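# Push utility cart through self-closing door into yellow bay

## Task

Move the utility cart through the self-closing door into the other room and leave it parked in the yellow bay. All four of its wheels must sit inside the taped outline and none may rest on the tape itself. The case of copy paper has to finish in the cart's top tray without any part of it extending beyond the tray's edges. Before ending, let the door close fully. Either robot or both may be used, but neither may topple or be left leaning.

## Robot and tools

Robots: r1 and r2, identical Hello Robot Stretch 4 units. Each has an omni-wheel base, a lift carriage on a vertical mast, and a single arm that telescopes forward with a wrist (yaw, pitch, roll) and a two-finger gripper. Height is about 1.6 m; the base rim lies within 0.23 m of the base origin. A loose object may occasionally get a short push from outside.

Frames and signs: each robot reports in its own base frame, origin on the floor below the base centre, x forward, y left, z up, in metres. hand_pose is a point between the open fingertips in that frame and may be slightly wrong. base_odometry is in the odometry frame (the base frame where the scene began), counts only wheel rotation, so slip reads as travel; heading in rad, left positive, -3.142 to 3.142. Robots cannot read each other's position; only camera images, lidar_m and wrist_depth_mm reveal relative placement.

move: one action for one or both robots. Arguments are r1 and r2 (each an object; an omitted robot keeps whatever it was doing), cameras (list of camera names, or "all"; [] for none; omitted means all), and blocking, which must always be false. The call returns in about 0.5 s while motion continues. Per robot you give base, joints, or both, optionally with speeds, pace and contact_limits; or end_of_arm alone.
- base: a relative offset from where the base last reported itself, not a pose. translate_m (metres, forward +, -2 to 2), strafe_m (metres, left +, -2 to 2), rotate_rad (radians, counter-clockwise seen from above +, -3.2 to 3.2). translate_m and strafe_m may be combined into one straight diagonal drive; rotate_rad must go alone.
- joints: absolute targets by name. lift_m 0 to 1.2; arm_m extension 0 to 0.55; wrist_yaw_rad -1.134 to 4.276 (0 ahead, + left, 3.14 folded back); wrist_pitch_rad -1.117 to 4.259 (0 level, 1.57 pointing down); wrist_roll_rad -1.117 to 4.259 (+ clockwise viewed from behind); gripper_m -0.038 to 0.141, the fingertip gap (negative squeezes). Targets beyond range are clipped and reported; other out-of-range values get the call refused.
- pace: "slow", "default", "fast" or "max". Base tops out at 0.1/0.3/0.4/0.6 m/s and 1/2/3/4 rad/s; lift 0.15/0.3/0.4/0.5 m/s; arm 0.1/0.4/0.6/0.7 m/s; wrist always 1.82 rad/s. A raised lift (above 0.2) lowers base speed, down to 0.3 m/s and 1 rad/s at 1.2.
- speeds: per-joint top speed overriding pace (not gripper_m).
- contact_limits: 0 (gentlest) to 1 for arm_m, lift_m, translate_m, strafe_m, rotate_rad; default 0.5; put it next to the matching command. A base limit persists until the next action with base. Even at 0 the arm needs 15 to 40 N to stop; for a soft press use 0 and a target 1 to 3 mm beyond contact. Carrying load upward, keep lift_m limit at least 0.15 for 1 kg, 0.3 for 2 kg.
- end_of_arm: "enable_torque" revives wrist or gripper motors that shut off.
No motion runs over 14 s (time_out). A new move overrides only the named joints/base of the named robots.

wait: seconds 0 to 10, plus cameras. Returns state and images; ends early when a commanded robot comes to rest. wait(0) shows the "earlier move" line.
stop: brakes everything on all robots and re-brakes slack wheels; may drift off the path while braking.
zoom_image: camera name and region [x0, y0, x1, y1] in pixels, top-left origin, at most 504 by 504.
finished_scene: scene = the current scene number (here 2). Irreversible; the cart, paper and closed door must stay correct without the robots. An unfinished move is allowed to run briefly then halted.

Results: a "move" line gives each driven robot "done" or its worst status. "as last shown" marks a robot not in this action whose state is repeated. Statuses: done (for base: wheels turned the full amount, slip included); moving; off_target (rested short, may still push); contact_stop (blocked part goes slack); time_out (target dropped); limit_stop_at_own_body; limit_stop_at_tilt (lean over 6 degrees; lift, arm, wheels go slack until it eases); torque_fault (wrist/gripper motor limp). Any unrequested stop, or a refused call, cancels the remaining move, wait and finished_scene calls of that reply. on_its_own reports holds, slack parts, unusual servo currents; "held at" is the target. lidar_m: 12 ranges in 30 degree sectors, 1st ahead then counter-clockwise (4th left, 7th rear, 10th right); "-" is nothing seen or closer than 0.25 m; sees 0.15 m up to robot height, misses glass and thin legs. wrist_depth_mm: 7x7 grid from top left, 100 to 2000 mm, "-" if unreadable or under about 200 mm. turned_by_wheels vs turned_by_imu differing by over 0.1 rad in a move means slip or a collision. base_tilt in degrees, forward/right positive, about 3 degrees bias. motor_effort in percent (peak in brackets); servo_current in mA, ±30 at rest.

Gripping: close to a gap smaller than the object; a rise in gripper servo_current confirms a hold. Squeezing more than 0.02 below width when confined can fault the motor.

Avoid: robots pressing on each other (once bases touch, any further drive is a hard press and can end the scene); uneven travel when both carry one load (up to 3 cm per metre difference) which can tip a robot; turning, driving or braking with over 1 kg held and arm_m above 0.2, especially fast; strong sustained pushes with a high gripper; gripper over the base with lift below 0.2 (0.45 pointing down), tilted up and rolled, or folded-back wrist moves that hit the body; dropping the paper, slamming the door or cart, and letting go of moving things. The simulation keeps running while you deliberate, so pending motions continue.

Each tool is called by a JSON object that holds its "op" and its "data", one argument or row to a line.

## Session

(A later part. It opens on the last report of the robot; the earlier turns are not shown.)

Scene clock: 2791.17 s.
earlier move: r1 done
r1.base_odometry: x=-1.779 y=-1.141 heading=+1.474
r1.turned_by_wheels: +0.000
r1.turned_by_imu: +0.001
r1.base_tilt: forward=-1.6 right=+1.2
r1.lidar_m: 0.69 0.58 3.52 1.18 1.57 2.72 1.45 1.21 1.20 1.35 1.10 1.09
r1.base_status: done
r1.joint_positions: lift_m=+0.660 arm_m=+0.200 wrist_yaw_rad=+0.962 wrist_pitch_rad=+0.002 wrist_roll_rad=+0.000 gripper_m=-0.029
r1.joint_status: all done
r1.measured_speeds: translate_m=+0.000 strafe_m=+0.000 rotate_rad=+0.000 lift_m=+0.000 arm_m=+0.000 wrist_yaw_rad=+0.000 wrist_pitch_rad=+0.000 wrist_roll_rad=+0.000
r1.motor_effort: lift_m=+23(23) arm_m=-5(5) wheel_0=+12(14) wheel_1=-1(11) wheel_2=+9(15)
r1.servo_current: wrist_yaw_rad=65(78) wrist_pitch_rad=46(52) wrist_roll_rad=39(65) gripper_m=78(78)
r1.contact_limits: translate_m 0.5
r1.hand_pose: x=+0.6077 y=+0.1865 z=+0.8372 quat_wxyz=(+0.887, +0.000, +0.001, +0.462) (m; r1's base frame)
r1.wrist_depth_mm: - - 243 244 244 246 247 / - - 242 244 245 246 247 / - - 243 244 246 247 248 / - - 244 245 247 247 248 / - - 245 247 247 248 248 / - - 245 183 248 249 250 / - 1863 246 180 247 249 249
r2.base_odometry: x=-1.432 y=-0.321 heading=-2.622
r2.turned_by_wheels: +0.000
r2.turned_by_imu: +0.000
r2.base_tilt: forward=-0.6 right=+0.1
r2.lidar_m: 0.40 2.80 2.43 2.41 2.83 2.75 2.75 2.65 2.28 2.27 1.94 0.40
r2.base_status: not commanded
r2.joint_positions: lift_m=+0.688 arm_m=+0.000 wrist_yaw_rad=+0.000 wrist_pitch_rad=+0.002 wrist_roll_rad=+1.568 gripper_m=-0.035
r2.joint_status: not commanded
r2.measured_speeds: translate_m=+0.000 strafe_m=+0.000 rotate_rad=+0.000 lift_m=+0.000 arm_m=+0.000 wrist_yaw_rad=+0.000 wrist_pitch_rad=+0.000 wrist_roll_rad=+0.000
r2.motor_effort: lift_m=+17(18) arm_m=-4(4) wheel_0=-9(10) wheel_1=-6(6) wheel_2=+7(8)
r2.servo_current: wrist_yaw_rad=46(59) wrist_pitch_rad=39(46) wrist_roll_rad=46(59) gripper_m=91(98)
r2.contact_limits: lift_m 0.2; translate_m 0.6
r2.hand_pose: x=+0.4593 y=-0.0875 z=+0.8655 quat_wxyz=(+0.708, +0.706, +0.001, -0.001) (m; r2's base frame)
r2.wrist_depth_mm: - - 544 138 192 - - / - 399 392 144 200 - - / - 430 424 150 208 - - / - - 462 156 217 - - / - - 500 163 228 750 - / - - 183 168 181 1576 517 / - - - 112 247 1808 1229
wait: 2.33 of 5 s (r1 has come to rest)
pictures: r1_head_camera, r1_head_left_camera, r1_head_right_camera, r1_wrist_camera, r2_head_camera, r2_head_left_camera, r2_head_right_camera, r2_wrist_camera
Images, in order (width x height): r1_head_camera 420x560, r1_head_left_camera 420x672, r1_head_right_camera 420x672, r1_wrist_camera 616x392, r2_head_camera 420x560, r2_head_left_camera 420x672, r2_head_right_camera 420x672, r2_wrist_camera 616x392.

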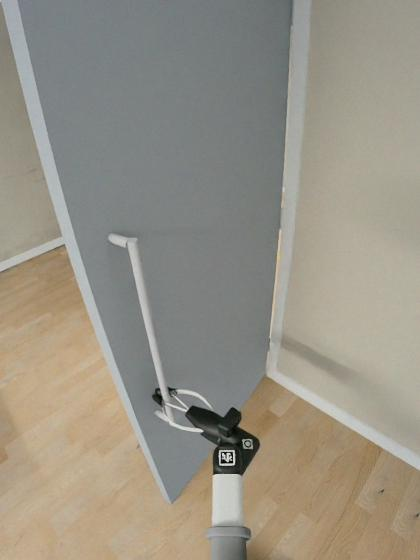

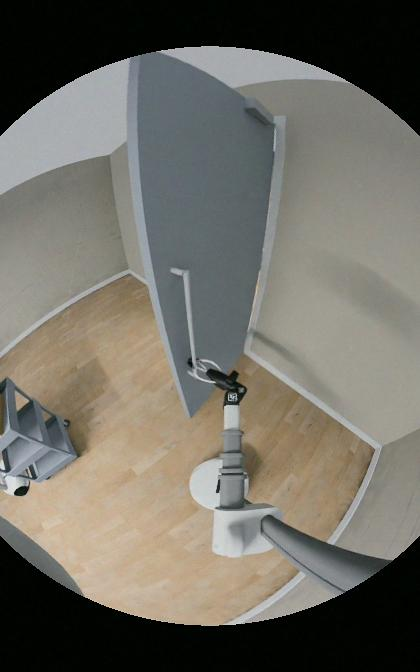

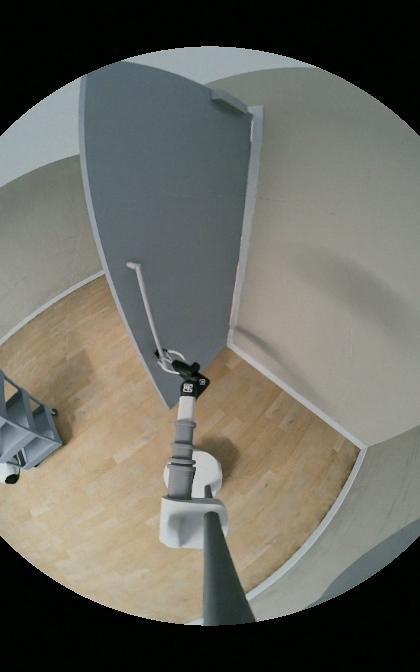

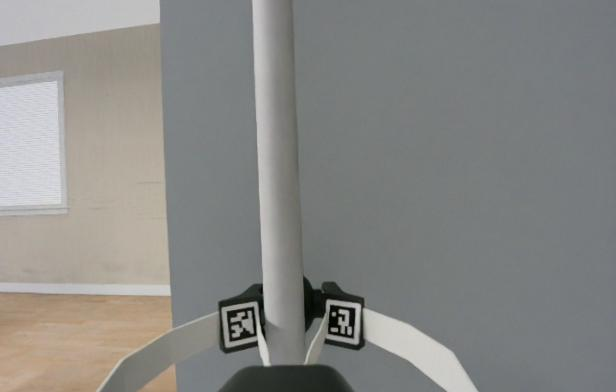

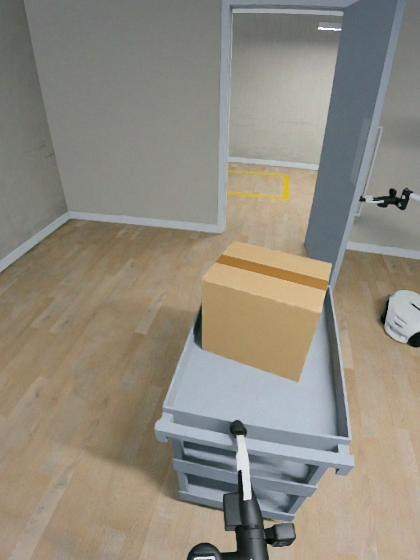

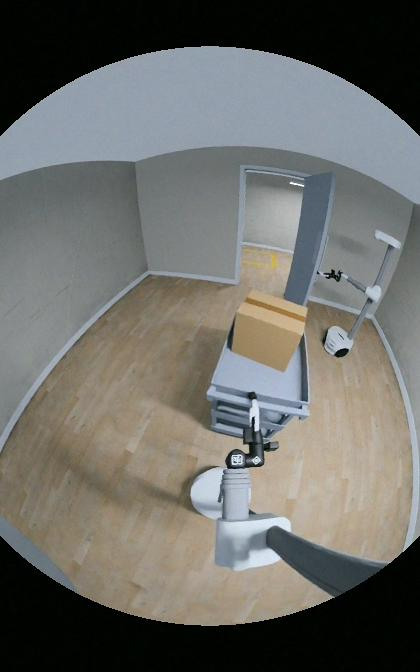

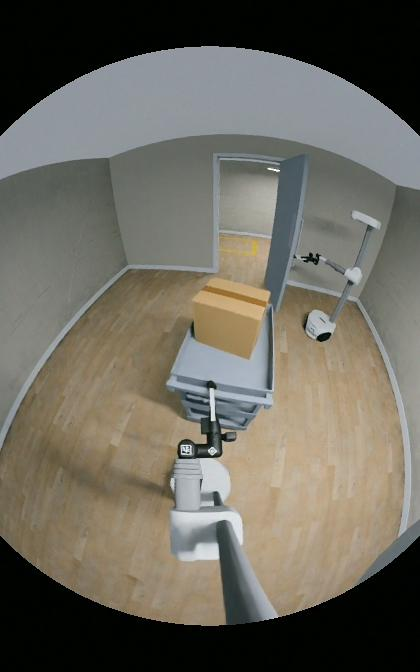

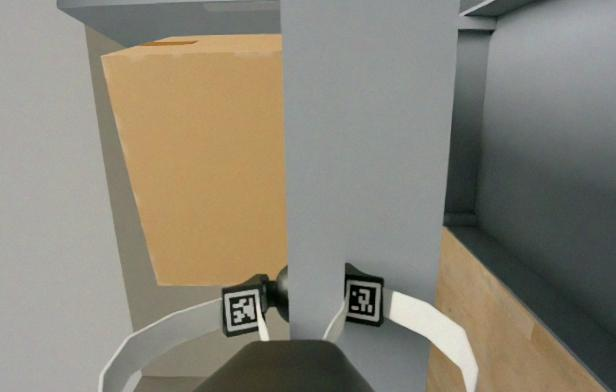

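{"op": "move", "data": {
  "blocking": false,
  "r2": {"base": {"translate_m": 0.298, "strafe_m": -0.044}, "pace": "slow", "contact_limits": {"translate_m": 0.6}},
  "cameras": []
}}

{"op": "wait", "data": {
  "seconds": 6,
  "cameras": ["r2_head_camera", "r2_wrist_camera", "r2_head_left_camera"]
}}

Scene clock: 2953.47 s.
move: r2 moving
r1.base_odometry: x=-1.779 y=-1.141 heading=+1.474
r1.turned_by_wheels: +0.000
r1.turned_by_imu: +0.000
r1.base_tilt: forward=-1.6 right=+1.3
r1.lidar_m: 0.69 0.58 3.48 1.15 1.58 2.69 1.43 1.19 1.20 1.36 1.11 1.12
r1.base_status: not commanded
r1.joint_positions: lift_m=+0.660 arm_m=+0.200 wrist_yaw_rad=+0.962 wrist_pitch_rad=+0.002 wrist_roll_rad=+0.000 gripper_m=-0.029
r1.joint_status: not commanded
r1.measured_speeds: translate_m=+0.000 strafe_m=+0.000 rotate_rad=+0.000 lift_m=+0.000 arm_m=+0.000 wrist_yaw_rad=+0.000 wrist_pitch_rad=+0.000 wrist_roll_rad=+0.000
r1.motor_effort: lift_m=+23(23) arm_m=-4(5) wheel_0=+11(12) wheel_1=-1(1) wheel_2=+9(9)
r1.servo_current: wrist_yaw_rad=59(65) wrist_pitch_rad=39(46) wrist_roll_rad=33(59) gripper_m=72(78)
r1.contact_limits: translate_m 0.5
r1.hand_pose: x=+0.6077 y=+0.1865 z=+0.8372 quat_wxyz=(+0.887, +0.000, +0.001, +0.462) (m; r1's base frame)
r1.wrist_depth_mm: - - 242 243 244 246 246 / - - 243 245 245 247 247 / - - 243 244 246 246 248 / - - 245 246 246 247 248 / - - 245 247 247 248 248 / - - 244 183 248 248 250 / - 1921 245 180 248 249 250
r2.base_odometry: x=-1.443 y=-0.325 heading=-2.622
r2.turned_by_wheels: +0.000
r2.turned_by_imu: +0.001
r2.base_tilt: forward=-0.7 right=+0.0
r2.lidar_m: 0.40 2.82 2.40 2.42 2.82 2.77 2.75 2.59 2.27 2.29 1.95 0.39
r2.base_status: translate_m moving; strafe_m moving
r2.joint_positions: lift_m=+0.688 arm_m=+0.000 wrist_yaw_rad=-0.002 wrist_pitch_rad=+0.002 wrist_roll_rad=+1.568 gripper_m=-0.035
r2.joint_status: not commanded
r2.measured_speeds: translate_m=+0.048 strafe_m=-0.006 rotate_rad=+0.004 lift_m=+0.000 arm_m=+0.000 wrist_yaw_rad=+0.000 wrist_pitch_rad=+0.000 wrist_roll_rad=+0.000
r2.motor_effort: lift_m=+17(18) arm_m=-4(4) wheel_0=+11(11) wheel_1=+5(6) wheel_2=-12(13)
r2.servo_current: wrist_yaw_rad=52(52) wrist_pitch_rad=46(46) wrist_roll_rad=39(59) gripper_m=91(98)
r2.contact_limits: lift_m 0.2; translate_m 0.6
r2.hand_pose: x=+0.4591 y=-0.0879 z=+0.8655 quat_wxyz=(+0.708, +0.706, +0.000, -0.001) (m; r2's base frame)
r2.wrist_depth_mm: - - 480 133 189 - - / - 399 392 141 196 - - / - 433 421 146 206 - - / - - 459 151 214 - - / - - 500 160 224 732 - / - - 185 166 181 1708 508 / - - - 112 246 1808 1229
pictures: none
No camera images: "cameras" was empty.

Scene clock: 2957.27 s.
earlier move: r2 done
r1.base_odometry: x=-1.779 y=-1.141 heading=+1.474
r1.turned_by_wheels: +0.000
r1.turned_by_imu: +0.000
r1.base_tilt: forward=-1.6 right=+1.3
r1.lidar_m: 0.67 0.57 1.18 0.94 1.78 2.73 1.42 1.19 1.20 1.33 1.11 1.09
r1.base_status: not commanded
r1.joint_positions: lift_m=+0.660 arm_m=+0.200 wrist_yaw_rad=+0.962 wrist_pitch_rad=+0.002 wrist_roll_rad=+0.000 gripper_m=-0.029
r1.joint_status: not commanded
r1.measured_speeds: translate_m=+0.000 strafe_m=+0.000 rotate_rad=+0.000 lift_m=+0.000 arm_m=+0.000 wrist_yaw_rad=+0.000 wrist_pitch_rad=+0.000 wrist_roll_rad=+0.000
r1.motor_effort: lift_m=+23(23) arm_m=-4(5) wheel_0=+11(12) wheel_1=-1(1) wheel_2=+9(9)
r1.servo_current: wrist_yaw_rad=59(72) wrist_pitch_rad=39(52) wrist_roll_rad=46(72) gripper_m=72(78)
r1.contact_limits: translate_m 0.5
r1.hand_pose: x=+0.6077 y=+0.1865 z=+0.8372 quat_wxyz=(+0.887, +0.000, +0.001, +0.462) (m; r1's base frame)
r1.wrist_depth_mm: - - 243 243 244 246 248 / - - 243 244 246 246 247 / - - 244 245 246 247 248 / - - 245 246 246 247 248 / - - 244 246 247 248 249 / - - 244 183 248 249 249 / - 1983 246 180 247 248 250
r2.base_odometry: x=-1.712 y=-0.430 heading=-2.622
r2.turned_by_wheels: -0.001
r2.turned_by_imu: -0.001
r2.base_tilt: forward=-0.6 right=+0.1
r2.lidar_m: 0.41 2.78 2.39 2.39 2.78 3.05 3.04 2.70 2.29 2.31 0.38 0.35
r2.base_status: done
r2.joint_positions: lift_m=+0.688 arm_m=+0.000 wrist_yaw_rad=-0.005 wrist_pitch_rad=+0.002 wrist_roll_rad=+1.568 gripper_m=-0.035
r2.joint_status: not commanded
r2.measured_speeds: translate_m=+0.000 strafe_m=+0.000 rotate_rad=+0.000 lift_m=+0.000 arm_m=+0.000 wrist_yaw_rad=+0.000 wrist_pitch_rad=+0.000 wrist_roll_rad=+0.000
r2.motor_effort: lift_m=+17(18) arm_m=+4(5) wheel_0=+1(18) wheel_1=+4(9) wheel_2=-9(15)
r2.servo_current: wrist_yaw_rad=52(65) wrist_pitch_rad=39(52) wrist_roll_rad=33(59) gripper_m=91(104)
r2.contact_limits: lift_m 0.2; translate_m 0.6
r2.hand_pose: x=+0.4588 y=-0.0888 z=+0.8655 quat_wxyz=(+0.708, +0.706, -0.001, -0.003) (m; r2's base frame)
r2.wrist_depth_mm: - 347 343 - 154 156 - / - 382 384 108 163 163 - / - 442 430 116 181 - - / - - 496 129 197 615 - / - - - 142 218 1576 508 / - - 183 158 181 1708 1229 / - - - 112 270 1863 1182
wait: 3.80 of 6 s (r2 has come to rest)
pictures: r2_head_camera, r2_head_left_camera, r2_wrist_camera
Images, in order (width x height): r2_head_camera 420x560, r2_head_left_camera 420x672, r2_wrist_camera 616x392.

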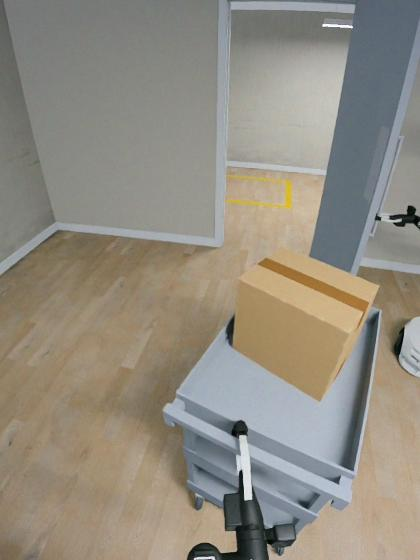

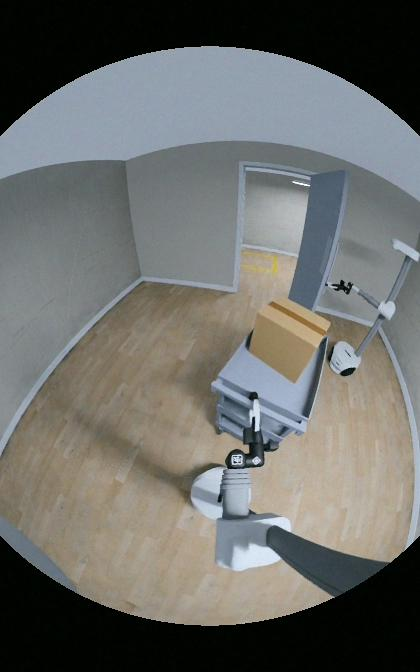

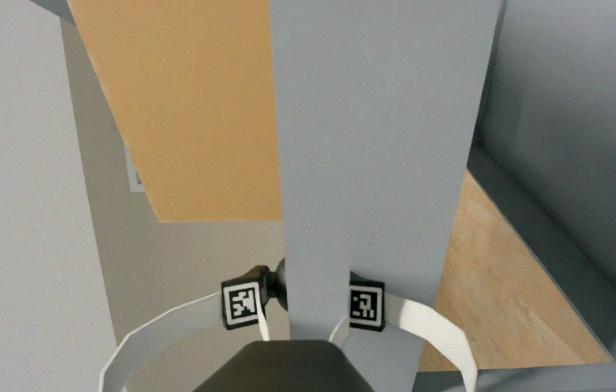

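{"op": "zoom_image", "data": {
  "camera": "r2_head_camera",
  "region": [140, 220, 420, 560]
}}

{"op": "zoom_image", "data": {
  "camera": "r1_head_left_camera",
  "region": [0, 360, 160, 560]
}}

Scaled by 1.482 from the camera's 420x560 image, which has a finer 1200x1600 frame.

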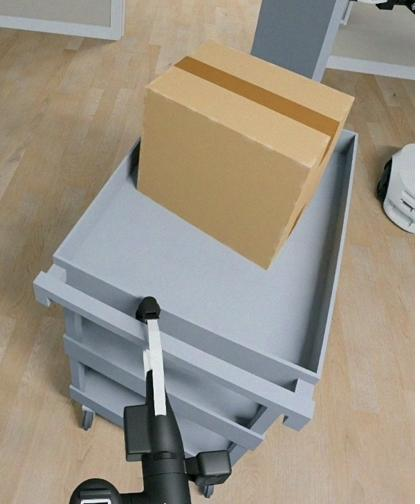

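This scene's latest camera images include none from r1_head_left_camera. They are from: r2_head_camera, r2_head_left_camera, r2_wrist_camera. r1_head_left_camera's image comes with the result of a call that names it in "cameras".

{"op": "move", "data": {
  "blocking": false,
  "r2": {"base": {"translate_m": -0.18, "strafe_m": -0.14}, "pace": "slow", "contact_limits": {"translate_m": 0.6}},
  "cameras": []
}}

{"op": "wait", "data": {
  "seconds": 6,
  "cameras": ["r2_head_camera", "r2_wrist_camera"]
}}

Scene clock: 3106.20 s.
move: r2 moving
r1.base_odometry: x=-1.779 y=-1.141 heading=+1.474
r1.turned_by_wheels: +0.000
r1.turned_by_imu: +0.000
r1.base_tilt: forward=-1.6 right=+1.2
r1.lidar_m: 0.70 0.57 1.16 0.95 1.79 2.69 1.42 1.20 1.20 1.35 1.12 1.10
r1.base_status: not commanded
r1.joint_positions: lift_m=+0.660 arm_m=+0.200 wrist_yaw_rad=+0.962 wrist_pitch_rad=+0.002 wrist_roll_rad=+0.000 gripper_m=-0.029
r1.joint_status: not commanded
r1.measured_speeds: translate_m=+0.000 strafe_m=+0.000 rotate_rad=+0.000 lift_m=+0.000 arm_m=+0.000 wrist_yaw_rad=+0.000 wrist_pitch_rad=+0.000 wrist_roll_rad=+0.000
r1.motor_effort: lift_m=+23(23) arm_m=-4(5) wheel_0=+11(12) wheel_1=-1(1) wheel_2=+9(9)
r1.servo_current: wrist_yaw_rad=46(59) wrist_pitch_rad=39(52) wrist_roll_rad=59(59) gripper_m=72(72)
r1.contact_limits: translate_m 0.5
r1.hand_pose: x=+0.6077 y=+0.1865 z=+0.8372 quat_wxyz=(+0.887, +0.000, +0.001, +0.462) (m; r1's base frame)
r1.wrist_depth_mm: - - 243 243 245 245 246 / - - 244 244 245 246 247 / - - 244 245 246 247 248 / - - 244 245 246 247 248 / - - 245 246 247 248 249 / - - 245 183 247 249 249 / - 1921 246 180 248 249 250
r2.base_odometry: x=-1.708 y=-0.418 heading=-2.622
r2.turned_by_wheels: +0.001
r2.turned_by_imu: +0.001
r2.base_tilt: forward=-0.7 right=+0.1
r2.lidar_m: 0.42 2.78 2.40 2.39 2.74 3.04 3.04 2.68 2.30 2.30 0.39 0.32
r2.base_status: translate_m moving; strafe_m moving
r2.joint_positions: lift_m=+0.688 arm_m=+0.000 wrist_yaw_rad=-0.003 wrist_pitch_rad=+0.002 wrist_roll_rad=+1.568 gripper_m=-0.035
r2.joint_status: not commanded
r2.measured_speeds: translate_m=-0.042 strafe_m=-0.032 rotate_rad=+0.000 lift_m=+0.000 arm_m=+0.000 wrist_yaw_rad=+0.009 wrist_pitch_rad=+0.000 wrist_roll_rad=+0.000
r2.motor_effort: lift_m=+17(18) arm_m=+5(5) wheel_0=+7(7) wheel_1=-7(10) wheel_2=+10(10)
r2.servo_current: wrist_yaw_rad=52(59) wrist_pitch_rad=39(46) wrist_roll_rad=46(65) gripper_m=91(98)
r2.contact_limits: lift_m 0.2; translate_m 0.6
r2.hand_pose: x=+0.4590 y=-0.0883 z=+0.8655 quat_wxyz=(+0.708, +0.706, +0.000, -0.002) (m; r2's base frame)
r2.wrist_depth_mm: - 338 343 - 152 155 - / - 379 382 107 165 163 - / - 442 430 115 180 - - / - - 496 128 197 615 - / - - - 142 218 1661 512 / - - 184 158 181 1708 1255 / - - - 112 268 1808 1205
pictures: none
No camera images: "cameras" was empty.

Scene clock: 3109.20 s.
earlier move: r2 done
r1.base_odometry: x=-1.779 y=-1.141 heading=+1.474
r1.turned_by_wheels: +0.000
r1.turned_by_imu: +0.000
r1.base_tilt: forward=-1.6 right=+1.2
r1.lidar_m: 0.67 0.57 3.51 0.97 1.33 2.70 1.44 1.20 1.19 1.35 1.09 1.10
r1.base_status: not commanded
r1.joint_positions: lift_m=+0.660 arm_m=+0.200 wrist_yaw_rad=+0.962 wrist_pitch_rad=+0.002 wrist_roll_rad=+0.000 gripper_m=-0.029
r1.joint_status: not commanded
r1.measured_speeds: translate_m=+0.000 strafe_m=+0.000 rotate_rad=+0.000 lift_m=+0.000 arm_m=+0.000 wrist_yaw_rad=+0.000 wrist_pitch_rad=+0.000 wrist_roll_rad=+0.000
r1.motor_effort: lift_m=+23(23) arm_m=-4(5) wheel_0=+12(12) wheel_1=-1(1) wheel_2=+9(9)
r1.servo_current: wrist_yaw_rad=72(72) wrist_pitch_rad=46(52) wrist_roll_rad=46(65) gripper_m=65(78)
r1.contact_limits: translate_m 0.5
r1.hand_pose: x=+0.6077 y=+0.1865 z=+0.8372 quat_wxyz=(+0.887, +0.000, +0.001, +0.462) (m; r1's base frame)
r1.wrist_depth_mm: - - 243 243 244 246 247 / - - 243 244 246 246 247 / - - 244 245 245 246 248 / - - 244 246 247 248 248 / - - 245 246 247 247 248 / - - 245 183 247 248 249 / - 1921 246 180 248 248 249
r2.base_odometry: x=-1.626 y=-0.220 heading=-2.622
r2.turned_by_wheels: +0.000
r2.turned_by_imu: +0.000
r2.base_tilt: forward=-0.6 right=+0.1
r2.lidar_m: 0.40 3.00 2.56 2.56 3.01 2.92 2.91 2.49 2.10 2.12 1.75 0.39
r2.base_status: done
r2.joint_positions: lift_m=+0.688 arm_m=+0.000 wrist_yaw_rad=+0.001 wrist_pitch_rad=+0.002 wrist_roll_rad=+1.568 gripper_m=-0.035
r2.joint_status: not commanded
r2.measured_speeds: translate_m=+0.000 strafe_m=+0.000 rotate_rad=+0.000 lift_m=+0.000 arm_m=+0.000 wrist_yaw_rad=+0.000 wrist_pitch_rad=+0.000 wrist_roll_rad=+0.000
r2.motor_effort: lift_m=+18(18) arm_m=-1(5) wheel_0=+2(11) wheel_1=-6(10) wheel_2=+9(14)
r2.servo_current: wrist_yaw_rad=39(59) wrist_pitch_rad=39(46) wrist_roll_rad=46(65) gripper_m=91(98)
r2.contact_limits: lift_m 0.2; translate_m 0.6
r2.hand_pose: x=+0.4594 y=-0.0870 z=+0.8655 quat_wxyz=(+0.708, +0.706, +0.001, +0.000) (m; r2's base frame)
r2.wrist_depth_mm: - - 1618 142 198 - - / - 410 397 147 205 - - / - 433 427 153 211 - - / - - 455 159 220 - - / - - 492 164 228 715 - / - - 187 170 182 1618 500 / - - - 112 244 1808 1229
wait: 3.00 of 6 s (r2 has come to rest)
pictures: r2_head_camera, r2_wrist_camera
Images, in order (width x height): r2_head_camera 420x560, r2_wrist_camera 616x392.

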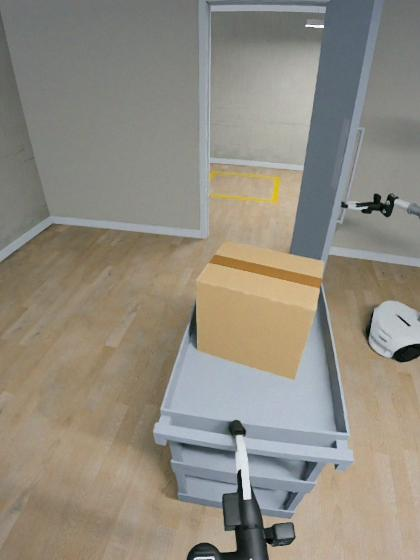

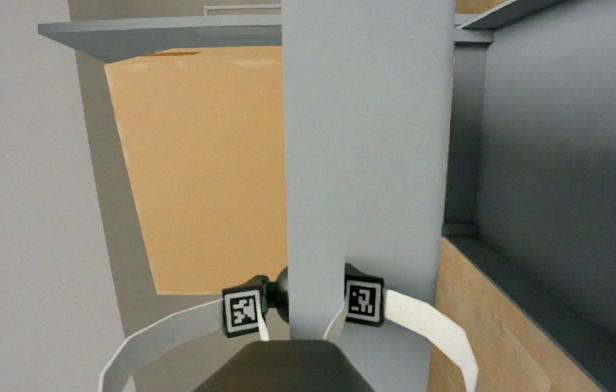

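{"op": "move", "data": {
  "blocking": false,
  "cameras": ["r2_head_camera", "r2_wrist_camera", "r1_head_camera"]
}}

Scene clock: 3163.40 s.
r1.base_odometry: x=-1.779 y=-1.141 heading=+1.474
r1.turned_by_wheels: +0.000
r1.turned_by_imu: +0.000
r1.base_tilt: forward=-1.6 right=+1.2
r1.lidar_m: 0.68 0.56 3.51 0.98 1.35 2.71 1.44 1.21 1.21 1.36 1.12 1.10
r1.base_status: not commanded
r1.joint_positions: lift_m=+0.660 arm_m=+0.200 wrist_yaw_rad=+0.962 wrist_pitch_rad=+0.002 wrist_roll_rad=+0.000 gripper_m=-0.029
r1.joint_status: not commanded
r1.measured_speeds: translate_m=+0.000 strafe_m=+0.000 rotate_rad=+0.000 lift_m=+0.000 arm_m=+0.000 wrist_yaw_rad=+0.000 wrist_pitch_rad=+0.000 wrist_roll_rad=+0.000
r1.motor_effort: lift_m=+23(23) arm_m=-5(5) wheel_0=+12(12) wheel_1=+0(1) wheel_2=+9(9)
r1.servo_current: wrist_yaw_rad=39(72) wrist_pitch_rad=46(52) wrist_roll_rad=52(65) gripper_m=72(78)
r1.contact_limits: translate_m 0.5
r1.hand_pose: x=+0.6077 y=+0.1865 z=+0.8372 quat_wxyz=(+0.887, +0.000, +0.001, +0.462) (m; r1's base frame)
r1.wrist_depth_mm: - - 242 244 244 246 247 / - - 243 245 246 246 247 / - - 244 244 245 247 248 / - - 244 245 246 248 248 / - - 245 246 247 248 249 / - - 245 183 247 248 250 / - 1921 247 180 248 249 250
r2.base_odometry: x=-1.626 y=-0.220 heading=-2.622
r2.turned_by_wheels: +0.000
r2.turned_by_imu: +0.000
r2.base_tilt: forward=-0.6 right=+0.1
r2.lidar_m: 0.38 2.99 2.56 2.56 3.01 2.90 2.91 2.50 2.14 2.13 1.76 0.40
r2.base_status: done
r2.joint_positions: lift_m=+0.688 arm_m=+0.000 wrist_yaw_rad=+0.001 wrist_pitch_rad=+0.002 wrist_roll_rad=+1.568 gripper_m=-0.035
r2.joint_status: not commanded
r2.measured_speeds: translate_m=+0.000 strafe_m=+0.000 rotate_rad=+0.000 lift_m=+0.000 arm_m=+0.000 wrist_yaw_rad=+0.000 wrist_pitch_rad=+0.000 wrist_roll_rad=+0.000
r2.motor_effort: lift_m=+17(18) arm_m=-3(5) wheel_0=+1(11) wheel_1=-6(10) wheel_2=+9(14)
r2.servo_current: wrist_yaw_rad=46(59) wrist_pitch_rad=39(46) wrist_roll_rad=52(65) gripper_m=91(98)
r2.contact_limits: lift_m 0.2; translate_m 0.6
r2.hand_pose: x=+0.4594 y=-0.0870 z=+0.8655 quat_wxyz=(+0.708, +0.706, +0.001, +0.000) (m; r2's base frame)
r2.wrist_depth_mm: - - 1618 142 197 - - / - 410 397 147 204 - - / - 433 427 152 211 - - / - - 455 160 218 - - / - - 500 164 229 759 - / - - 187 169 182 1618 504 / - - - 112 243 1808 1229
pictures: r1_head_camera, r2_head_camera, r2_wrist_camera
Images, in order (width x height): r1_head_camera 420x560, r2_head_camera 420x560, r2_wrist_camera 616x392.

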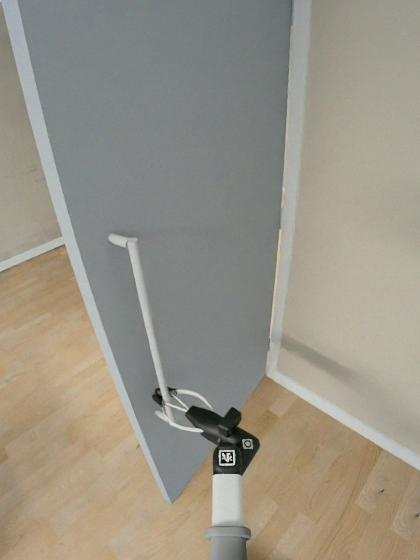

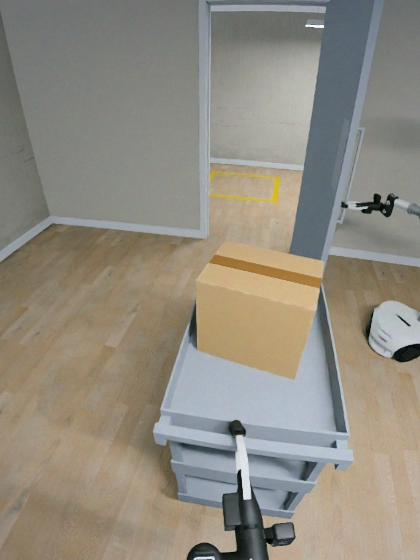

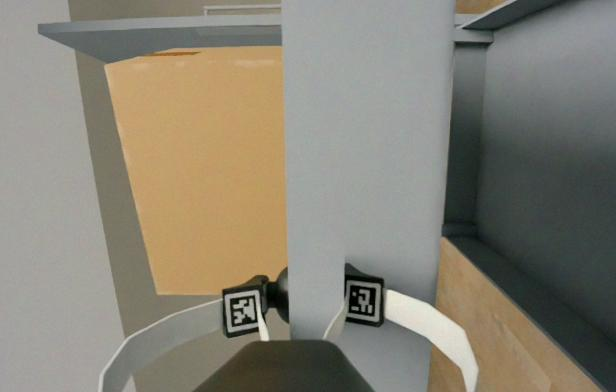

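{"op": "move", "data": {
  "blocking": false,
  "r2": {"joints": {"gripper_m": 0.06}},
  "cameras": []
}}

{"op": "wait", "data": {
  "seconds": 4,
  "cameras": ["r2_wrist_camera"]
}}

Scene clock: 3178.23 s.
move: r2 moving
r1.base_odometry: x=-1.779 y=-1.141 heading=+1.474
r1.turned_by_wheels: +0.000
r1.turned_by_imu: +0.000
r1.base_tilt: forward=-1.6 right=+1.3
r1.lidar_m: 0.68 0.56 3.52 0.97 1.33 2.72 1.46 1.19 1.21 1.34 1.11 1.11
r1.base_status: not commanded
r1.joint_positions: lift_m=+0.660 arm_m=+0.200 wrist_yaw_rad=+0.962 wrist_pitch_rad=+0.002 wrist_roll_rad=+0.000 gripper_m=-0.029
r1.joint_status: not commanded
r1.measured_speeds: translate_m=+0.000 strafe_m=+0.000 rotate_rad=+0.000 lift_m=+0.000 arm_m=+0.000 wrist_yaw_rad=+0.000 wrist_pitch_rad=+0.000 wrist_roll_rad=+0.000
r1.motor_effort: lift_m=+23(23) arm_m=-5(5) wheel_0=+12(12) wheel_1=-1(1) wheel_2=+9(9)
r1.servo_current: wrist_yaw_rad=59(59) wrist_pitch_rad=39(46) wrist_roll_rad=46(59) gripper_m=72(72)
r1.contact_limits: translate_m 0.5
r1.hand_pose: x=+0.6077 y=+0.1865 z=+0.8372 quat_wxyz=(+0.887, +0.000, +0.001, +0.462) (m; r1's base frame)
r1.wrist_depth_mm: - - 242 244 244 246 246 / - - 243 245 245 247 247 / - - 243 244 247 248 247 / - - 244 245 246 247 247 / - - 244 246 247 249 249 / - - 244 183 247 248 249 / - 1921 246 180 247 249 250
r2.base_odometry: x=-1.626 y=-0.220 heading=-2.622
r2.turned_by_wheels: +0.000
r2.turned_by_imu: +0.000
r2.base_tilt: forward=-0.7 right=+0.1
r2.lidar_m: 0.42 2.97 2.56 2.56 3.01 2.92 2.92 2.47 2.12 2.10 1.75 0.39
r2.base_status: not commanded
r2.joint_positions: lift_m=+0.688 arm_m=+0.000 wrist_yaw_rad=+0.000 wrist_pitch_rad=+0.002 wrist_roll_rad=+1.568 gripper_m=-0.010
r2.joint_status: gripper_m moving
r2.measured_speeds: translate_m=+0.000 strafe_m=+0.000 rotate_rad=+0.000 lift_m=+0.000 arm_m=+0.000 wrist_yaw_rad=+0.000 wrist_pitch_rad=+0.000 wrist_roll_rad=+0.000
r2.motor_effort: lift_m=+17(18) arm_m=-3(4) wheel_0=+1(2) wheel_1=-5(6) wheel_2=+5(9)
r2.servo_current: wrist_yaw_rad=39(52) wrist_pitch_rad=46(46) wrist_roll_rad=46(52) gripper_m=85(130)
r2.contact_limits: lift_m 0.2; translate_m 0.6
r2.hand_pose: x=+0.4593 y=-0.0875 z=+0.8655 quat_wxyz=(+0.708, +0.706, +0.001, -0.001) (m; r2's base frame)
r2.wrist_depth_mm: - - 1661 145 200 - - / - 410 407 151 206 - - / - 433 433 158 215 - - / - - 462 163 222 - - / - - 496 169 230 750 - / - - 189 172 186 1708 508 / - - - 112 248 1808 1205
pictures: none
No camera images: "cameras" was empty.

Scene clock: 3179.37 s.
earlier move: r2 done
r1.base_odometry: x=-1.779 y=-1.141 heading=+1.474
r1.turned_by_wheels: +0.000
r1.turned_by_imu: +0.000
r1.base_tilt: forward=-1.6 right=+1.3
r1.lidar_m: 0.68 0.55 3.50 0.95 1.36 2.71 1.45 1.19 1.19 1.35 1.10 1.11
r1.base_status: not commanded
r1.joint_positions: lift_m=+0.660 arm_m=+0.200 wrist_yaw_rad=+0.962 wrist_pitch_rad=+0.002 wrist_roll_rad=+0.000 gripper_m=-0.029
r1.joint_status: not commanded
r1.measured_speeds: translate_m=+0.000 strafe_m=+0.000 rotate_rad=+0.000 lift_m=+0.000 arm_m=+0.000 wrist_yaw_rad=+0.000 wrist_pitch_rad=+0.000 wrist_roll_rad=+0.000
r1.motor_effort: lift_m=+23(23) arm_m=-5(5) wheel_0=+11(12) wheel_1=-1(1) wheel_2=+9(9)
r1.servo_current: wrist_yaw_rad=39(59) wrist_pitch_rad=46(52) wrist_roll_rad=52(65) gripper_m=72(78)
r1.contact_limits: translate_m 0.5
r1.hand_pose: x=+0.6077 y=+0.1865 z=+0.8372 quat_wxyz=(+0.887, +0.000, +0.001, +0.462) (m; r1's base frame)
r1.wrist_depth_mm: - - 242 244 245 246 246 / - - 243 245 246 246 247 / - - 244 245 246 247 247 / - - 244 245 246 247 248 / - - 245 246 246 248 249 / - - 244 183 247 249 249 / - 1921 246 180 247 249 250
r2.base_odometry: x=-1.626 y=-0.220 heading=-2.622
r2.turned_by_wheels: +0.000
r2.turned_by_imu: +0.000
r2.base_tilt: forward=-0.7 right=+0.1
r2.lidar_m: 0.41 2.98 2.56 2.55 3.00 2.89 2.91 2.47 2.13 2.14 1.75 0.40
r2.base_status: not commanded
r2.joint_positions: lift_m=+0.688 arm_m=+0.000 wrist_yaw_rad=+0.000 wrist_pitch_rad=+0.002 wrist_roll_rad=+1.568 gripper_m=+0.060
r2.joint_status: all done
r2.measured_speeds: translate_m=+0.000 strafe_m=+0.000 rotate_rad=+0.000 lift_m=+0.000 arm_m=+0.000 wrist_yaw_rad=+0.000 wrist_pitch_rad=+0.000 wrist_roll_rad=+0.000
r2.motor_effort: lift_m=+18(18) arm_m=-3(4) wheel_0=+1(2) wheel_1=-4(6) wheel_2=+4(9)
r2.servo_current: wrist_yaw_rad=39(59) wrist_pitch_rad=39(46) wrist_roll_rad=59(59) gripper_m=52(130)
r2.contact_limits: lift_m 0.2; translate_m 0.6
r2.hand_pose: x=+0.4593 y=-0.0875 z=+0.8655 quat_wxyz=(+0.708, +0.706, +0.001, -0.001) (m; r2's base frame)
r2.wrist_depth_mm: - - 1661 150 204 - - / - 418 413 157 213 - - / - 449 439 163 220 - - / - - 469 170 230 - - / - - 512 178 238 715 - / - - 197 182 193 1708 530 / - - - 112 260 - 1281
wait: 1.13 of 4 s (r2 has come to rest)
pictures: r2_wrist_camera
Images, in order (width x height): r2_wrist_camera 616x392.

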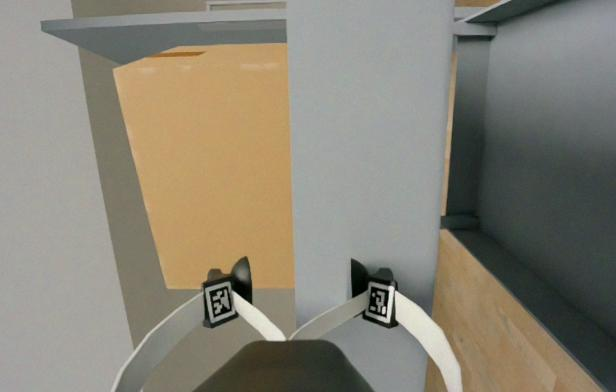

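{"op": "move", "data": {
  "blocking": false,
  "r2": {"base": {"translate_m": -0.018, "strafe_m": -0.090}, "pace": "slow", "contact_limits": {"strafe_m": 0.3}},
  "cameras": []
}}

{"op": "wait", "data": {
  "seconds": 5,
  "cameras": ["r2_wrist_camera", "r2_head_camera"]
}}

Scene clock: 3192.70 s.
move: r2 moving
r1.base_odometry: x=-1.779 y=-1.141 heading=+1.474
r1.turned_by_wheels: +0.000
r1.turned_by_imu: +0.000
r1.base_tilt: forward=-1.6 right=+1.3
r1.lidar_m: 0.66 0.55 3.51 0.94 1.36 2.70 1.43 1.20 1.19 1.33 1.11 1.10
r1.base_status: not commanded
r1.joint_positions: lift_m=+0.660 arm_m=+0.200 wrist_yaw_rad=+0.962 wrist_pitch_rad=+0.002 wrist_roll_rad=+0.000 gripper_m=-0.029
r1.joint_status: not commanded
r1.measured_speeds: translate_m=+0.000 strafe_m=+0.000 rotate_rad=+0.000 lift_m=+0.000 arm_m=+0.000 wrist_yaw_rad=+0.000 wrist_pitch_rad=+0.000 wrist_roll_rad=+0.000
r1.motor_effort: lift_m=+23(23) arm_m=-4(5) wheel_0=+11(12) wheel_1=-1(1) wheel_2=+9(9)
r1.servo_current: wrist_yaw_rad=59(65) wrist_pitch_rad=46(46) wrist_roll_rad=65(65) gripper_m=72(72)
r1.contact_limits: translate_m 0.5
r1.hand_pose: x=+0.6077 y=+0.1865 z=+0.8372 quat_wxyz=(+0.887, +0.000, +0.001, +0.462) (m; r1's base frame)
r1.wrist_depth_mm: - - 242 244 244 246 247 / - - 243 244 246 246 247 / - - 243 245 245 246 247 / - - 244 245 246 247 247 / - - 245 246 246 247 248 / - - 244 183 247 248 249 / - 1921 247 180 248 249 250
r2.base_odometry: x=-1.630 y=-0.207 heading=-2.621
r2.turned_by_wheels: +0.001
r2.turned_by_imu: +0.001
r2.base_tilt: forward=-0.7 right=+0.1
r2.lidar_m: 0.42 0.49 2.56 2.59 3.02 2.92 2.90 2.42 2.11 2.13 1.72 0.40
r2.base_status: translate_m moving; strafe_m moving
r2.joint_positions: lift_m=+0.688 arm_m=+0.000 wrist_yaw_rad=+0.000 wrist_pitch_rad=+0.002 wrist_roll_rad=+1.568 gripper_m=+0.060
r2.joint_status: not commanded
r2.measured_speeds: translate_m=-0.010 strafe_m=-0.050 rotate_rad=+0.000 lift_m=+0.000 arm_m=+0.000 wrist_yaw_rad=+0.004 wrist_pitch_rad=+0.000 wrist_roll_rad=+0.000
r2.motor_effort: lift_m=+17(18) arm_m=-4(4) wheel_0=+10(13) wheel_1=-6(7) wheel_2=+6(7)
r2.servo_current: wrist_yaw_rad=46(52) wrist_pitch_rad=39(46) wrist_roll_rad=39(52) gripper_m=52(52)
r2.contact_limits: lift_m 0.2; strafe_m 0.3
r2.hand_pose: x=+0.4593 y=-0.0874 z=+0.8655 quat_wxyz=(+0.708, +0.706, +0.001, -0.001) (m; r2's base frame)
r2.wrist_depth_mm: - - 1661 149 202 - - / - 424 410 155 213 - - / - 439 433 160 221 - - / - - 466 169 229 - - / - - 500 178 237 809 - / - - 196 182 196 1661 521 / - - - 112 259 1661 1229
pictures: none
No camera images: "cameras" was empty.

Scene clock: 3194.33 s.
earlier move: r2 done
r1.base_odometry: x=-1.779 y=-1.141 heading=+1.474
r1.turned_by_wheels: +0.000
r1.turned_by_imu: +0.000
r1.base_tilt: forward=-1.6 right=+1.3
r1.lidar_m: 0.69 0.58 3.46 0.96 1.33 2.72 1.44 1.20 1.17 1.35 1.12 1.10
r1.base_status: not commanded
r1.joint_positions: lift_m=+0.660 arm_m=+0.200 wrist_yaw_rad=+0.962 wrist_pitch_rad=+0.002 wrist_roll_rad=+0.000 gripper_m=-0.029
r1.joint_status: not commanded
r1.measured_speeds: translate_m=+0.000 strafe_m=+0.000 rotate_rad=+0.000 lift_m=+0.000 arm_m=+0.000 wrist_yaw_rad=+0.000 wrist_pitch_rad=+0.000 wrist_roll_rad=+0.000
r1.motor_effort: lift_m=+23(23) arm_m=-5(5) wheel_0=+11(12) wheel_1=+0(1) wheel_2=+9(9)
r1.servo_current: wrist_yaw_rad=59(65) wrist_pitch_rad=39(46) wrist_roll_rad=52(65) gripper_m=65(78)
r1.contact_limits: translate_m 0.5
r1.hand_pose: x=+0.6077 y=+0.1865 z=+0.8372 quat_wxyz=(+0.887, +0.000, +0.001, +0.462) (m; r1's base frame)
r1.wrist_depth_mm: - - 242 243 245 245 247 / - - 243 244 245 246 247 / - - 244 245 246 247 248 / - - 244 246 247 248 248 / - - 245 246 247 248 248 / - - 244 183 246 248 249 / - 1863 246 180 247 249 250
r2.base_odometry: x=-1.655 y=-0.133 heading=-2.621
r2.turned_by_wheels: +0.000
r2.turned_by_imu: +0.001
r2.base_tilt: forward=-0.6 right=+0.0
r2.lidar_m: 0.41 0.49 2.66 2.66 3.10 2.92 2.91 2.38 2.04 2.04 1.74 0.42
r2.base_status: done
r2.joint_positions: lift_m=+0.688 arm_m=+0.000 wrist_yaw_rad=+0.003 wrist_pitch_rad=+0.002 wrist_roll_rad=+1.568 gripper_m=+0.060
r2.joint_status: not commanded
r2.measured_speeds: translate_m=+0.000 strafe_m=+0.000 rotate_rad=+0.000 lift_m=+0.000 arm_m=+0.000 wrist_yaw_rad=+0.000 wrist_pitch_rad=+0.000 wrist_roll_rad=+0.000
r2.motor_effort: lift_m=+18(18) arm_m=-3(4) wheel_0=+9(17) wheel_1=-2(7) wheel_2=+3(7)
r2.servo_current: wrist_yaw_rad=33(59) wrist_pitch_rad=39(46) wrist_roll_rad=39(59) gripper_m=52(59)
r2.contact_limits: lift_m 0.2; strafe_m 0.3
r2.hand_pose: x=+0.4595 y=-0.0866 z=+0.8655 quat_wxyz=(+0.708, +0.706, +0.002, +0.000) (m; r2's base frame)
r2.wrist_depth_mm: - - - 149 204 209 - / - - - 155 211 - - / - 469 427 160 220 - - / - 462 452 167 230 - - / - - 484 177 240 - - / - - 195 180 191 715 - / - - - 112 258 1921 530
wait: 1.63 of 5 s (r2 has come to rest)
pictures: r2_head_camera, r2_wrist_camera
Images, in order (width x height): r2_head_camera 420x560, r2_wrist_camera 616x392.

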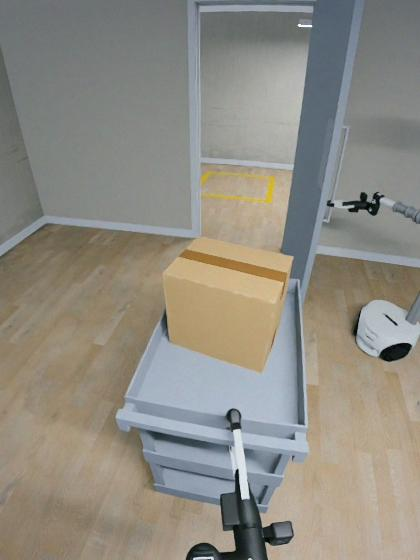

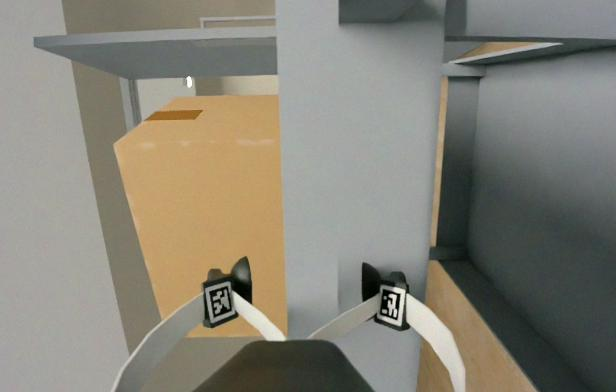

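{"op": "move", "data": {
  "blocking": false,
  "r2": {"joints": {"gripper_m": -0.035}},
  "cameras": []
}}

{"op": "wait", "data": {
  "seconds": 5,
  "cameras": ["r2_wrist_camera"]
}}

Scene clock: 3199.03 s.
move: r2 moving
r1.base_odometry: x=-1.779 y=-1.141 heading=+1.474
r1.turned_by_wheels: +0.000
r1.turned_by_imu: +0.000
r1.base_tilt: forward=-1.5 right=+1.3
r1.lidar_m: 0.68 0.57 3.53 0.97 1.36 2.71 1.44 1.18 1.20 1.33 1.09 1.08
r1.base_status: not commanded
r1.joint_positions: lift_m=+0.660 arm_m=+0.200 wrist_yaw_rad=+0.962 wrist_pitch_rad=+0.002 wrist_roll_rad=+0.000 gripper_m=-0.029
r1.joint_status: not commanded
r1.measured_speeds: translate_m=+0.000 strafe_m=+0.000 rotate_rad=+0.000 lift_m=+0.000 arm_m=+0.000 wrist_yaw_rad=+0.000 wrist_pitch_rad=+0.000 wrist_roll_rad=+0.000
r1.motor_effort: lift_m=+23(23) arm_m=-4(5) wheel_0=+12(12) wheel_1=-1(1) wheel_2=+9(9)
r1.servo_current: wrist_yaw_rad=46(52) wrist_pitch_rad=39(52) wrist_roll_rad=52(59) gripper_m=65(72)
r1.contact_limits: translate_m 0.5
r1.hand_pose: x=+0.6077 y=+0.1865 z=+0.8372 quat_wxyz=(+0.887, +0.000, +0.001, +0.462) (m; r1's base frame)
r1.wrist_depth_mm: - - 242 243 244 245 246 / - - 243 244 246 246 247 / - - 244 245 245 247 248 / - - 244 245 246 247 248 / - - 244 246 246 247 248 / - - 245 183 248 248 250 / - 1921 246 180 247 249 250
r2.base_odometry: x=-1.655 y=-0.133 heading=-2.622
r2.turned_by_wheels: +0.000
r2.turned_by_imu: +0.000
r2.base_tilt: forward=-0.7 right=+0.1
r2.lidar_m: 0.38 0.47 2.66 2.64 3.09 2.90 2.92 2.37 2.02 2.02 1.76 0.41
r2.base_status: not commanded
r2.joint_positions: lift_m=+0.688 arm_m=+0.000 wrist_yaw_rad=+0.003 wrist_pitch_rad=+0.002 wrist_roll_rad=+1.568 gripper_m=+0.041
r2.joint_status: gripper_m moving
r2.measured_speeds: translate_m=+0.000 strafe_m=+0.000 rotate_rad=-0.002 lift_m=+0.000 arm_m=+0.000 wrist_yaw_rad=+0.000 wrist_pitch_rad=+0.000 wrist_roll_rad=+0.000
r2.motor_effort: lift_m=+17(18) arm_m=-3(4) wheel_0=+9(10) wheel_1=-2(2) wheel_2=+3(4)
r2.servo_current: wrist_yaw_rad=46(59) wrist_pitch_rad=39(46) wrist_roll_rad=52(52) gripper_m=124(137)
r2.contact_limits: lift_m 0.2; strafe_m 0.3
r2.hand_pose: x=+0.4595 y=-0.0866 z=+0.8655 quat_wxyz=(+0.708, +0.706, +0.002, +0.000) (m; r2's base frame)
r2.wrist_depth_mm: - - - 150 204 211 - / - - - 156 213 - - / - 521 430 161 222 - - / - 459 445 167 231 - - / - - 484 176 238 - - / - - 198 181 193 683 - / - - - 112 - 1921 544
pictures: none
No camera images: "cameras" was empty.

Scene clock: 3200.17 s.
earlier move: r2 done
r1.base_odometry: x=-1.779 y=-1.141 heading=+1.474
r1.turned_by_wheels: +0.000
r1.turned_by_imu: +0.000
r1.base_tilt: forward=-1.6 right=+1.3
r1.lidar_m: 0.66 0.56 3.52 0.95 1.33 2.70 1.45 1.20 1.18 1.35 1.11 1.10
r1.base_status: not commanded
r1.joint_positions: lift_m=+0.660 arm_m=+0.200 wrist_yaw_rad=+0.962 wrist_pitch_rad=+0.002 wrist_roll_rad=+0.000 gripper_m=-0.029
r1.joint_status: not commanded
r1.measured_speeds: translate_m=+0.000 strafe_m=+0.000 rotate_rad=+0.000 lift_m=+0.000 arm_m=+0.000 wrist_yaw_rad=+0.000 wrist_pitch_rad=+0.000 wrist_roll_rad=+0.000
r1.motor_effort: lift_m=+23(23) arm_m=-4(5) wheel_0=+11(12) wheel_1=-1(1) wheel_2=+9(9)
r1.servo_current: wrist_yaw_rad=39(72) wrist_pitch_rad=46(52) wrist_roll_rad=46(72) gripper_m=72(78)
r1.contact_limits: translate_m 0.5
r1.hand_pose: x=+0.6077 y=+0.1865 z=+0.8372 quat_wxyz=(+0.887, +0.000, +0.001, +0.462) (m; r1's base frame)
r1.wrist_depth_mm: - - 243 244 245 245 247 / - - 243 245 246 246 247 / - - 245 244 245 247 248 / - - 244 246 246 247 248 / - - 244 246 247 248 249 / - - 245 183 247 248 249 / - 1921 246 180 247 249 249
r2.base_odometry: x=-1.655 y=-0.133 heading=-2.622
r2.turned_by_wheels: -0.001
r2.turned_by_imu: -0.001
r2.base_tilt: forward=-0.7 right=+0.1
r2.lidar_m: 0.39 0.45 2.66 2.66 3.12 2.93 2.93 2.34 2.04 2.04 1.74 0.41
r2.base_status: not commanded
r2.joint_positions: lift_m=+0.688 arm_m=+0.000 wrist_yaw_rad=+0.001 wrist_pitch_rad=+0.002 wrist_roll_rad=+1.568 gripper_m=-0.033
r2.joint_status: all done
r2.measured_speeds: translate_m=+0.000 strafe_m=+0.000 rotate_rad=+0.000 lift_m=+0.000 arm_m=+0.000 wrist_yaw_rad=+0.000 wrist_pitch_rad=+0.000 wrist_roll_rad=+0.000
r2.motor_effort: lift_m=+17(18) arm_m=-3(4) wheel_0=+0(10) wheel_1=-2(2) wheel_2=+2(4)
r2.servo_current: wrist_yaw_rad=39(59) wrist_pitch_rad=46(46) wrist_roll_rad=26(59) gripper_m=150(286)
r2.contact_limits: lift_m 0.2; strafe_m 0.3
r2.hand_pose: x=+0.4594 y=-0.0870 z=+0.8655 quat_wxyz=(+0.708, +0.706, +0.001, +0.000) (m; r2's base frame)
r2.wrist_depth_mm: - - - 144 200 204 - / - - - 148 206 - - / - 539 439 154 212 - - / - 449 436 161 220 - - / - - 473 164 229 - - / - - 183 173 181 707 - / - - - 112 248 1661 -
wait: 1.13 of 5 s (r2 has come to rest)
pictures: r2_wrist_camera
Images, in order (width x height): r2_wrist_camera 616x392.

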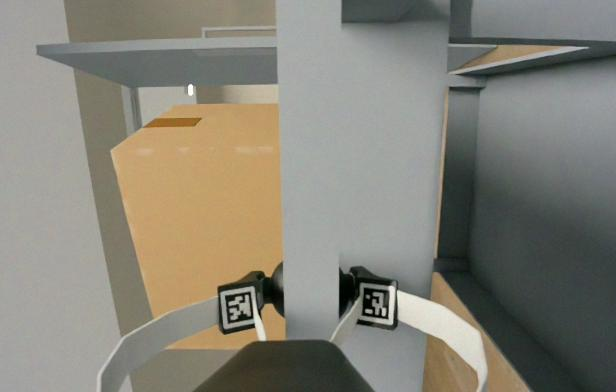

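{"op": "zoom_image", "data": {
  "camera": "r2_head_camera",
  "region": [160, 120, 320, 260]
}}

This scene's latest camera images include none from r2_head_camera. They are from: r2_wrist_camera. r2_head_camera's image comes with the result of a call that names it in "cameras".

{"op": "wait", "data": {
  "seconds": 0,
  "cameras": ["r2_head_camera", "r2_head_left_camera"]
}}

{"op": "zoom_image", "data": {
  "camera": "r2_head_camera",
  "region": [160, 120, 320, 260]
}}

Scene clock: 3219.87 s.
r1.base_odometry: x=-1.779 y=-1.141 heading=+1.474
r1.turned_by_wheels: +0.000
r1.turned_by_imu: +0.000
r1.base_tilt: forward=-1.6 right=+1.3
r1.lidar_m: 0.66 0.56 3.50 0.98 1.31 2.68 1.46 1.20 1.18 1.34 1.12 1.11
r1.base_status: not commanded
r1.joint_positions: lift_m=+0.660 arm_m=+0.200 wrist_yaw_rad=+0.962 wrist_pitch_rad=+0.002 wrist_roll_rad=+0.000 gripper_m=-0.029
r1.joint_status: not commanded
r1.measured_speeds: translate_m=+0.000 strafe_m=+0.000 rotate_rad=+0.000 lift_m=+0.000 arm_m=+0.000 wrist_yaw_rad=+0.000 wrist_pitch_rad=+0.000 wrist_roll_rad=+0.000
r1.motor_effort: lift_m=+23(23) arm_m=-4(5) wheel_0=+11(12) wheel_1=+0(1) wheel_2=+9(9)
r1.servo_current: wrist_yaw_rad=46(72) wrist_pitch_rad=39(52) wrist_roll_rad=46(72) gripper_m=72(78)
r1.contact_limits: translate_m 0.5
r1.hand_pose: x=+0.6077 y=+0.1865 z=+0.8372 quat_wxyz=(+0.887, +0.000, +0.001, +0.462) (m; r1's base frame)
r1.wrist_depth_mm: - - 242 244 245 245 246 / - - 243 244 246 246 246 / - - 243 245 246 247 247 / - - 245 245 246 247 248 / - - 245 246 247 247 249 / - - 244 183 247 249 249 / - 1921 246 181 248 249 250
r2.base_odometry: x=-1.655 y=-0.133 heading=-2.622
r2.turned_by_wheels: +0.000
r2.turned_by_imu: +0.000
r2.base_tilt: forward=-0.7 right=+0.1
r2.lidar_m: 0.40 0.46 2.67 2.66 3.08 2.91 2.91 2.38 2.04 2.06 1.75 0.42
r2.base_status: not commanded
r2.joint_positions: lift_m=+0.688 arm_m=+0.000 wrist_yaw_rad=+0.001 wrist_pitch_rad=+0.002 wrist_roll_rad=+1.568 gripper_m=-0.033
r2.joint_status: all done
r2.measured_speeds: translate_m=+0.000 strafe_m=+0.000 rotate_rad=+0.000 lift_m=+0.000 arm_m=+0.000 wrist_yaw_rad=+0.000 wrist_pitch_rad=+0.000 wrist_roll_rad=+0.000
r2.motor_effort: lift_m=+17(18) arm_m=-4(4) wheel_0=+0(10) wheel_1=-2(2) wheel_2=+2(4)
r2.servo_current: wrist_yaw_rad=52(59) wrist_pitch_rad=46(46) wrist_roll_rad=46(59) gripper_m=156(286)
r2.contact_limits: lift_m 0.2; strafe_m 0.3
r2.hand_pose: x=+0.4594 y=-0.0870 z=+0.8655 quat_wxyz=(+0.708, +0.706, +0.001, +0.000) (m; r2's base frame)
r2.wrist_depth_mm: - - - 143 200 204 - / - - - 147 206 - - / - 544 439 153 213 - - / - 449 436 161 221 - - / - - 469 165 229 - - / - - 183 172 181 715 - / - - - 112 246 1708 -
pictures: r2_head_camera, r2_head_left_camera
Images, in order (width x height): r2_head_camera 420x560, r2_head_left_camera 420x672.

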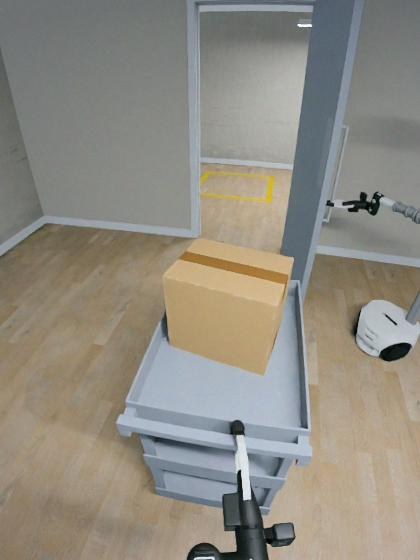

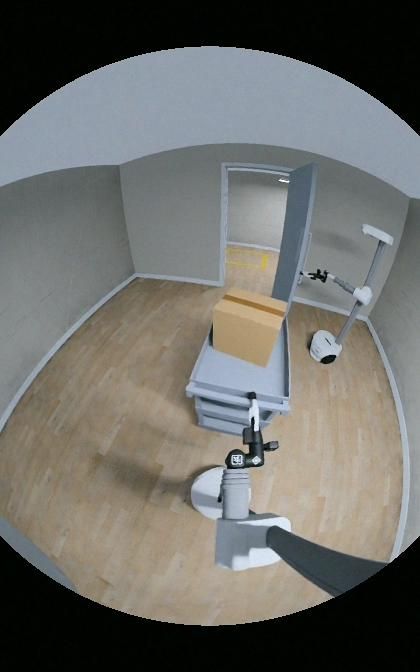

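Scaled by 3.150 from the camera's 420x560 image, which has a finer 1200x1600 frame.

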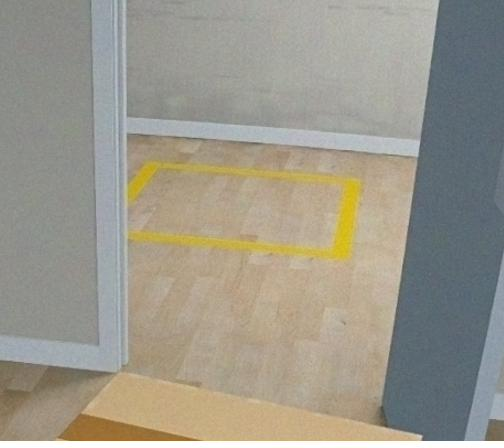

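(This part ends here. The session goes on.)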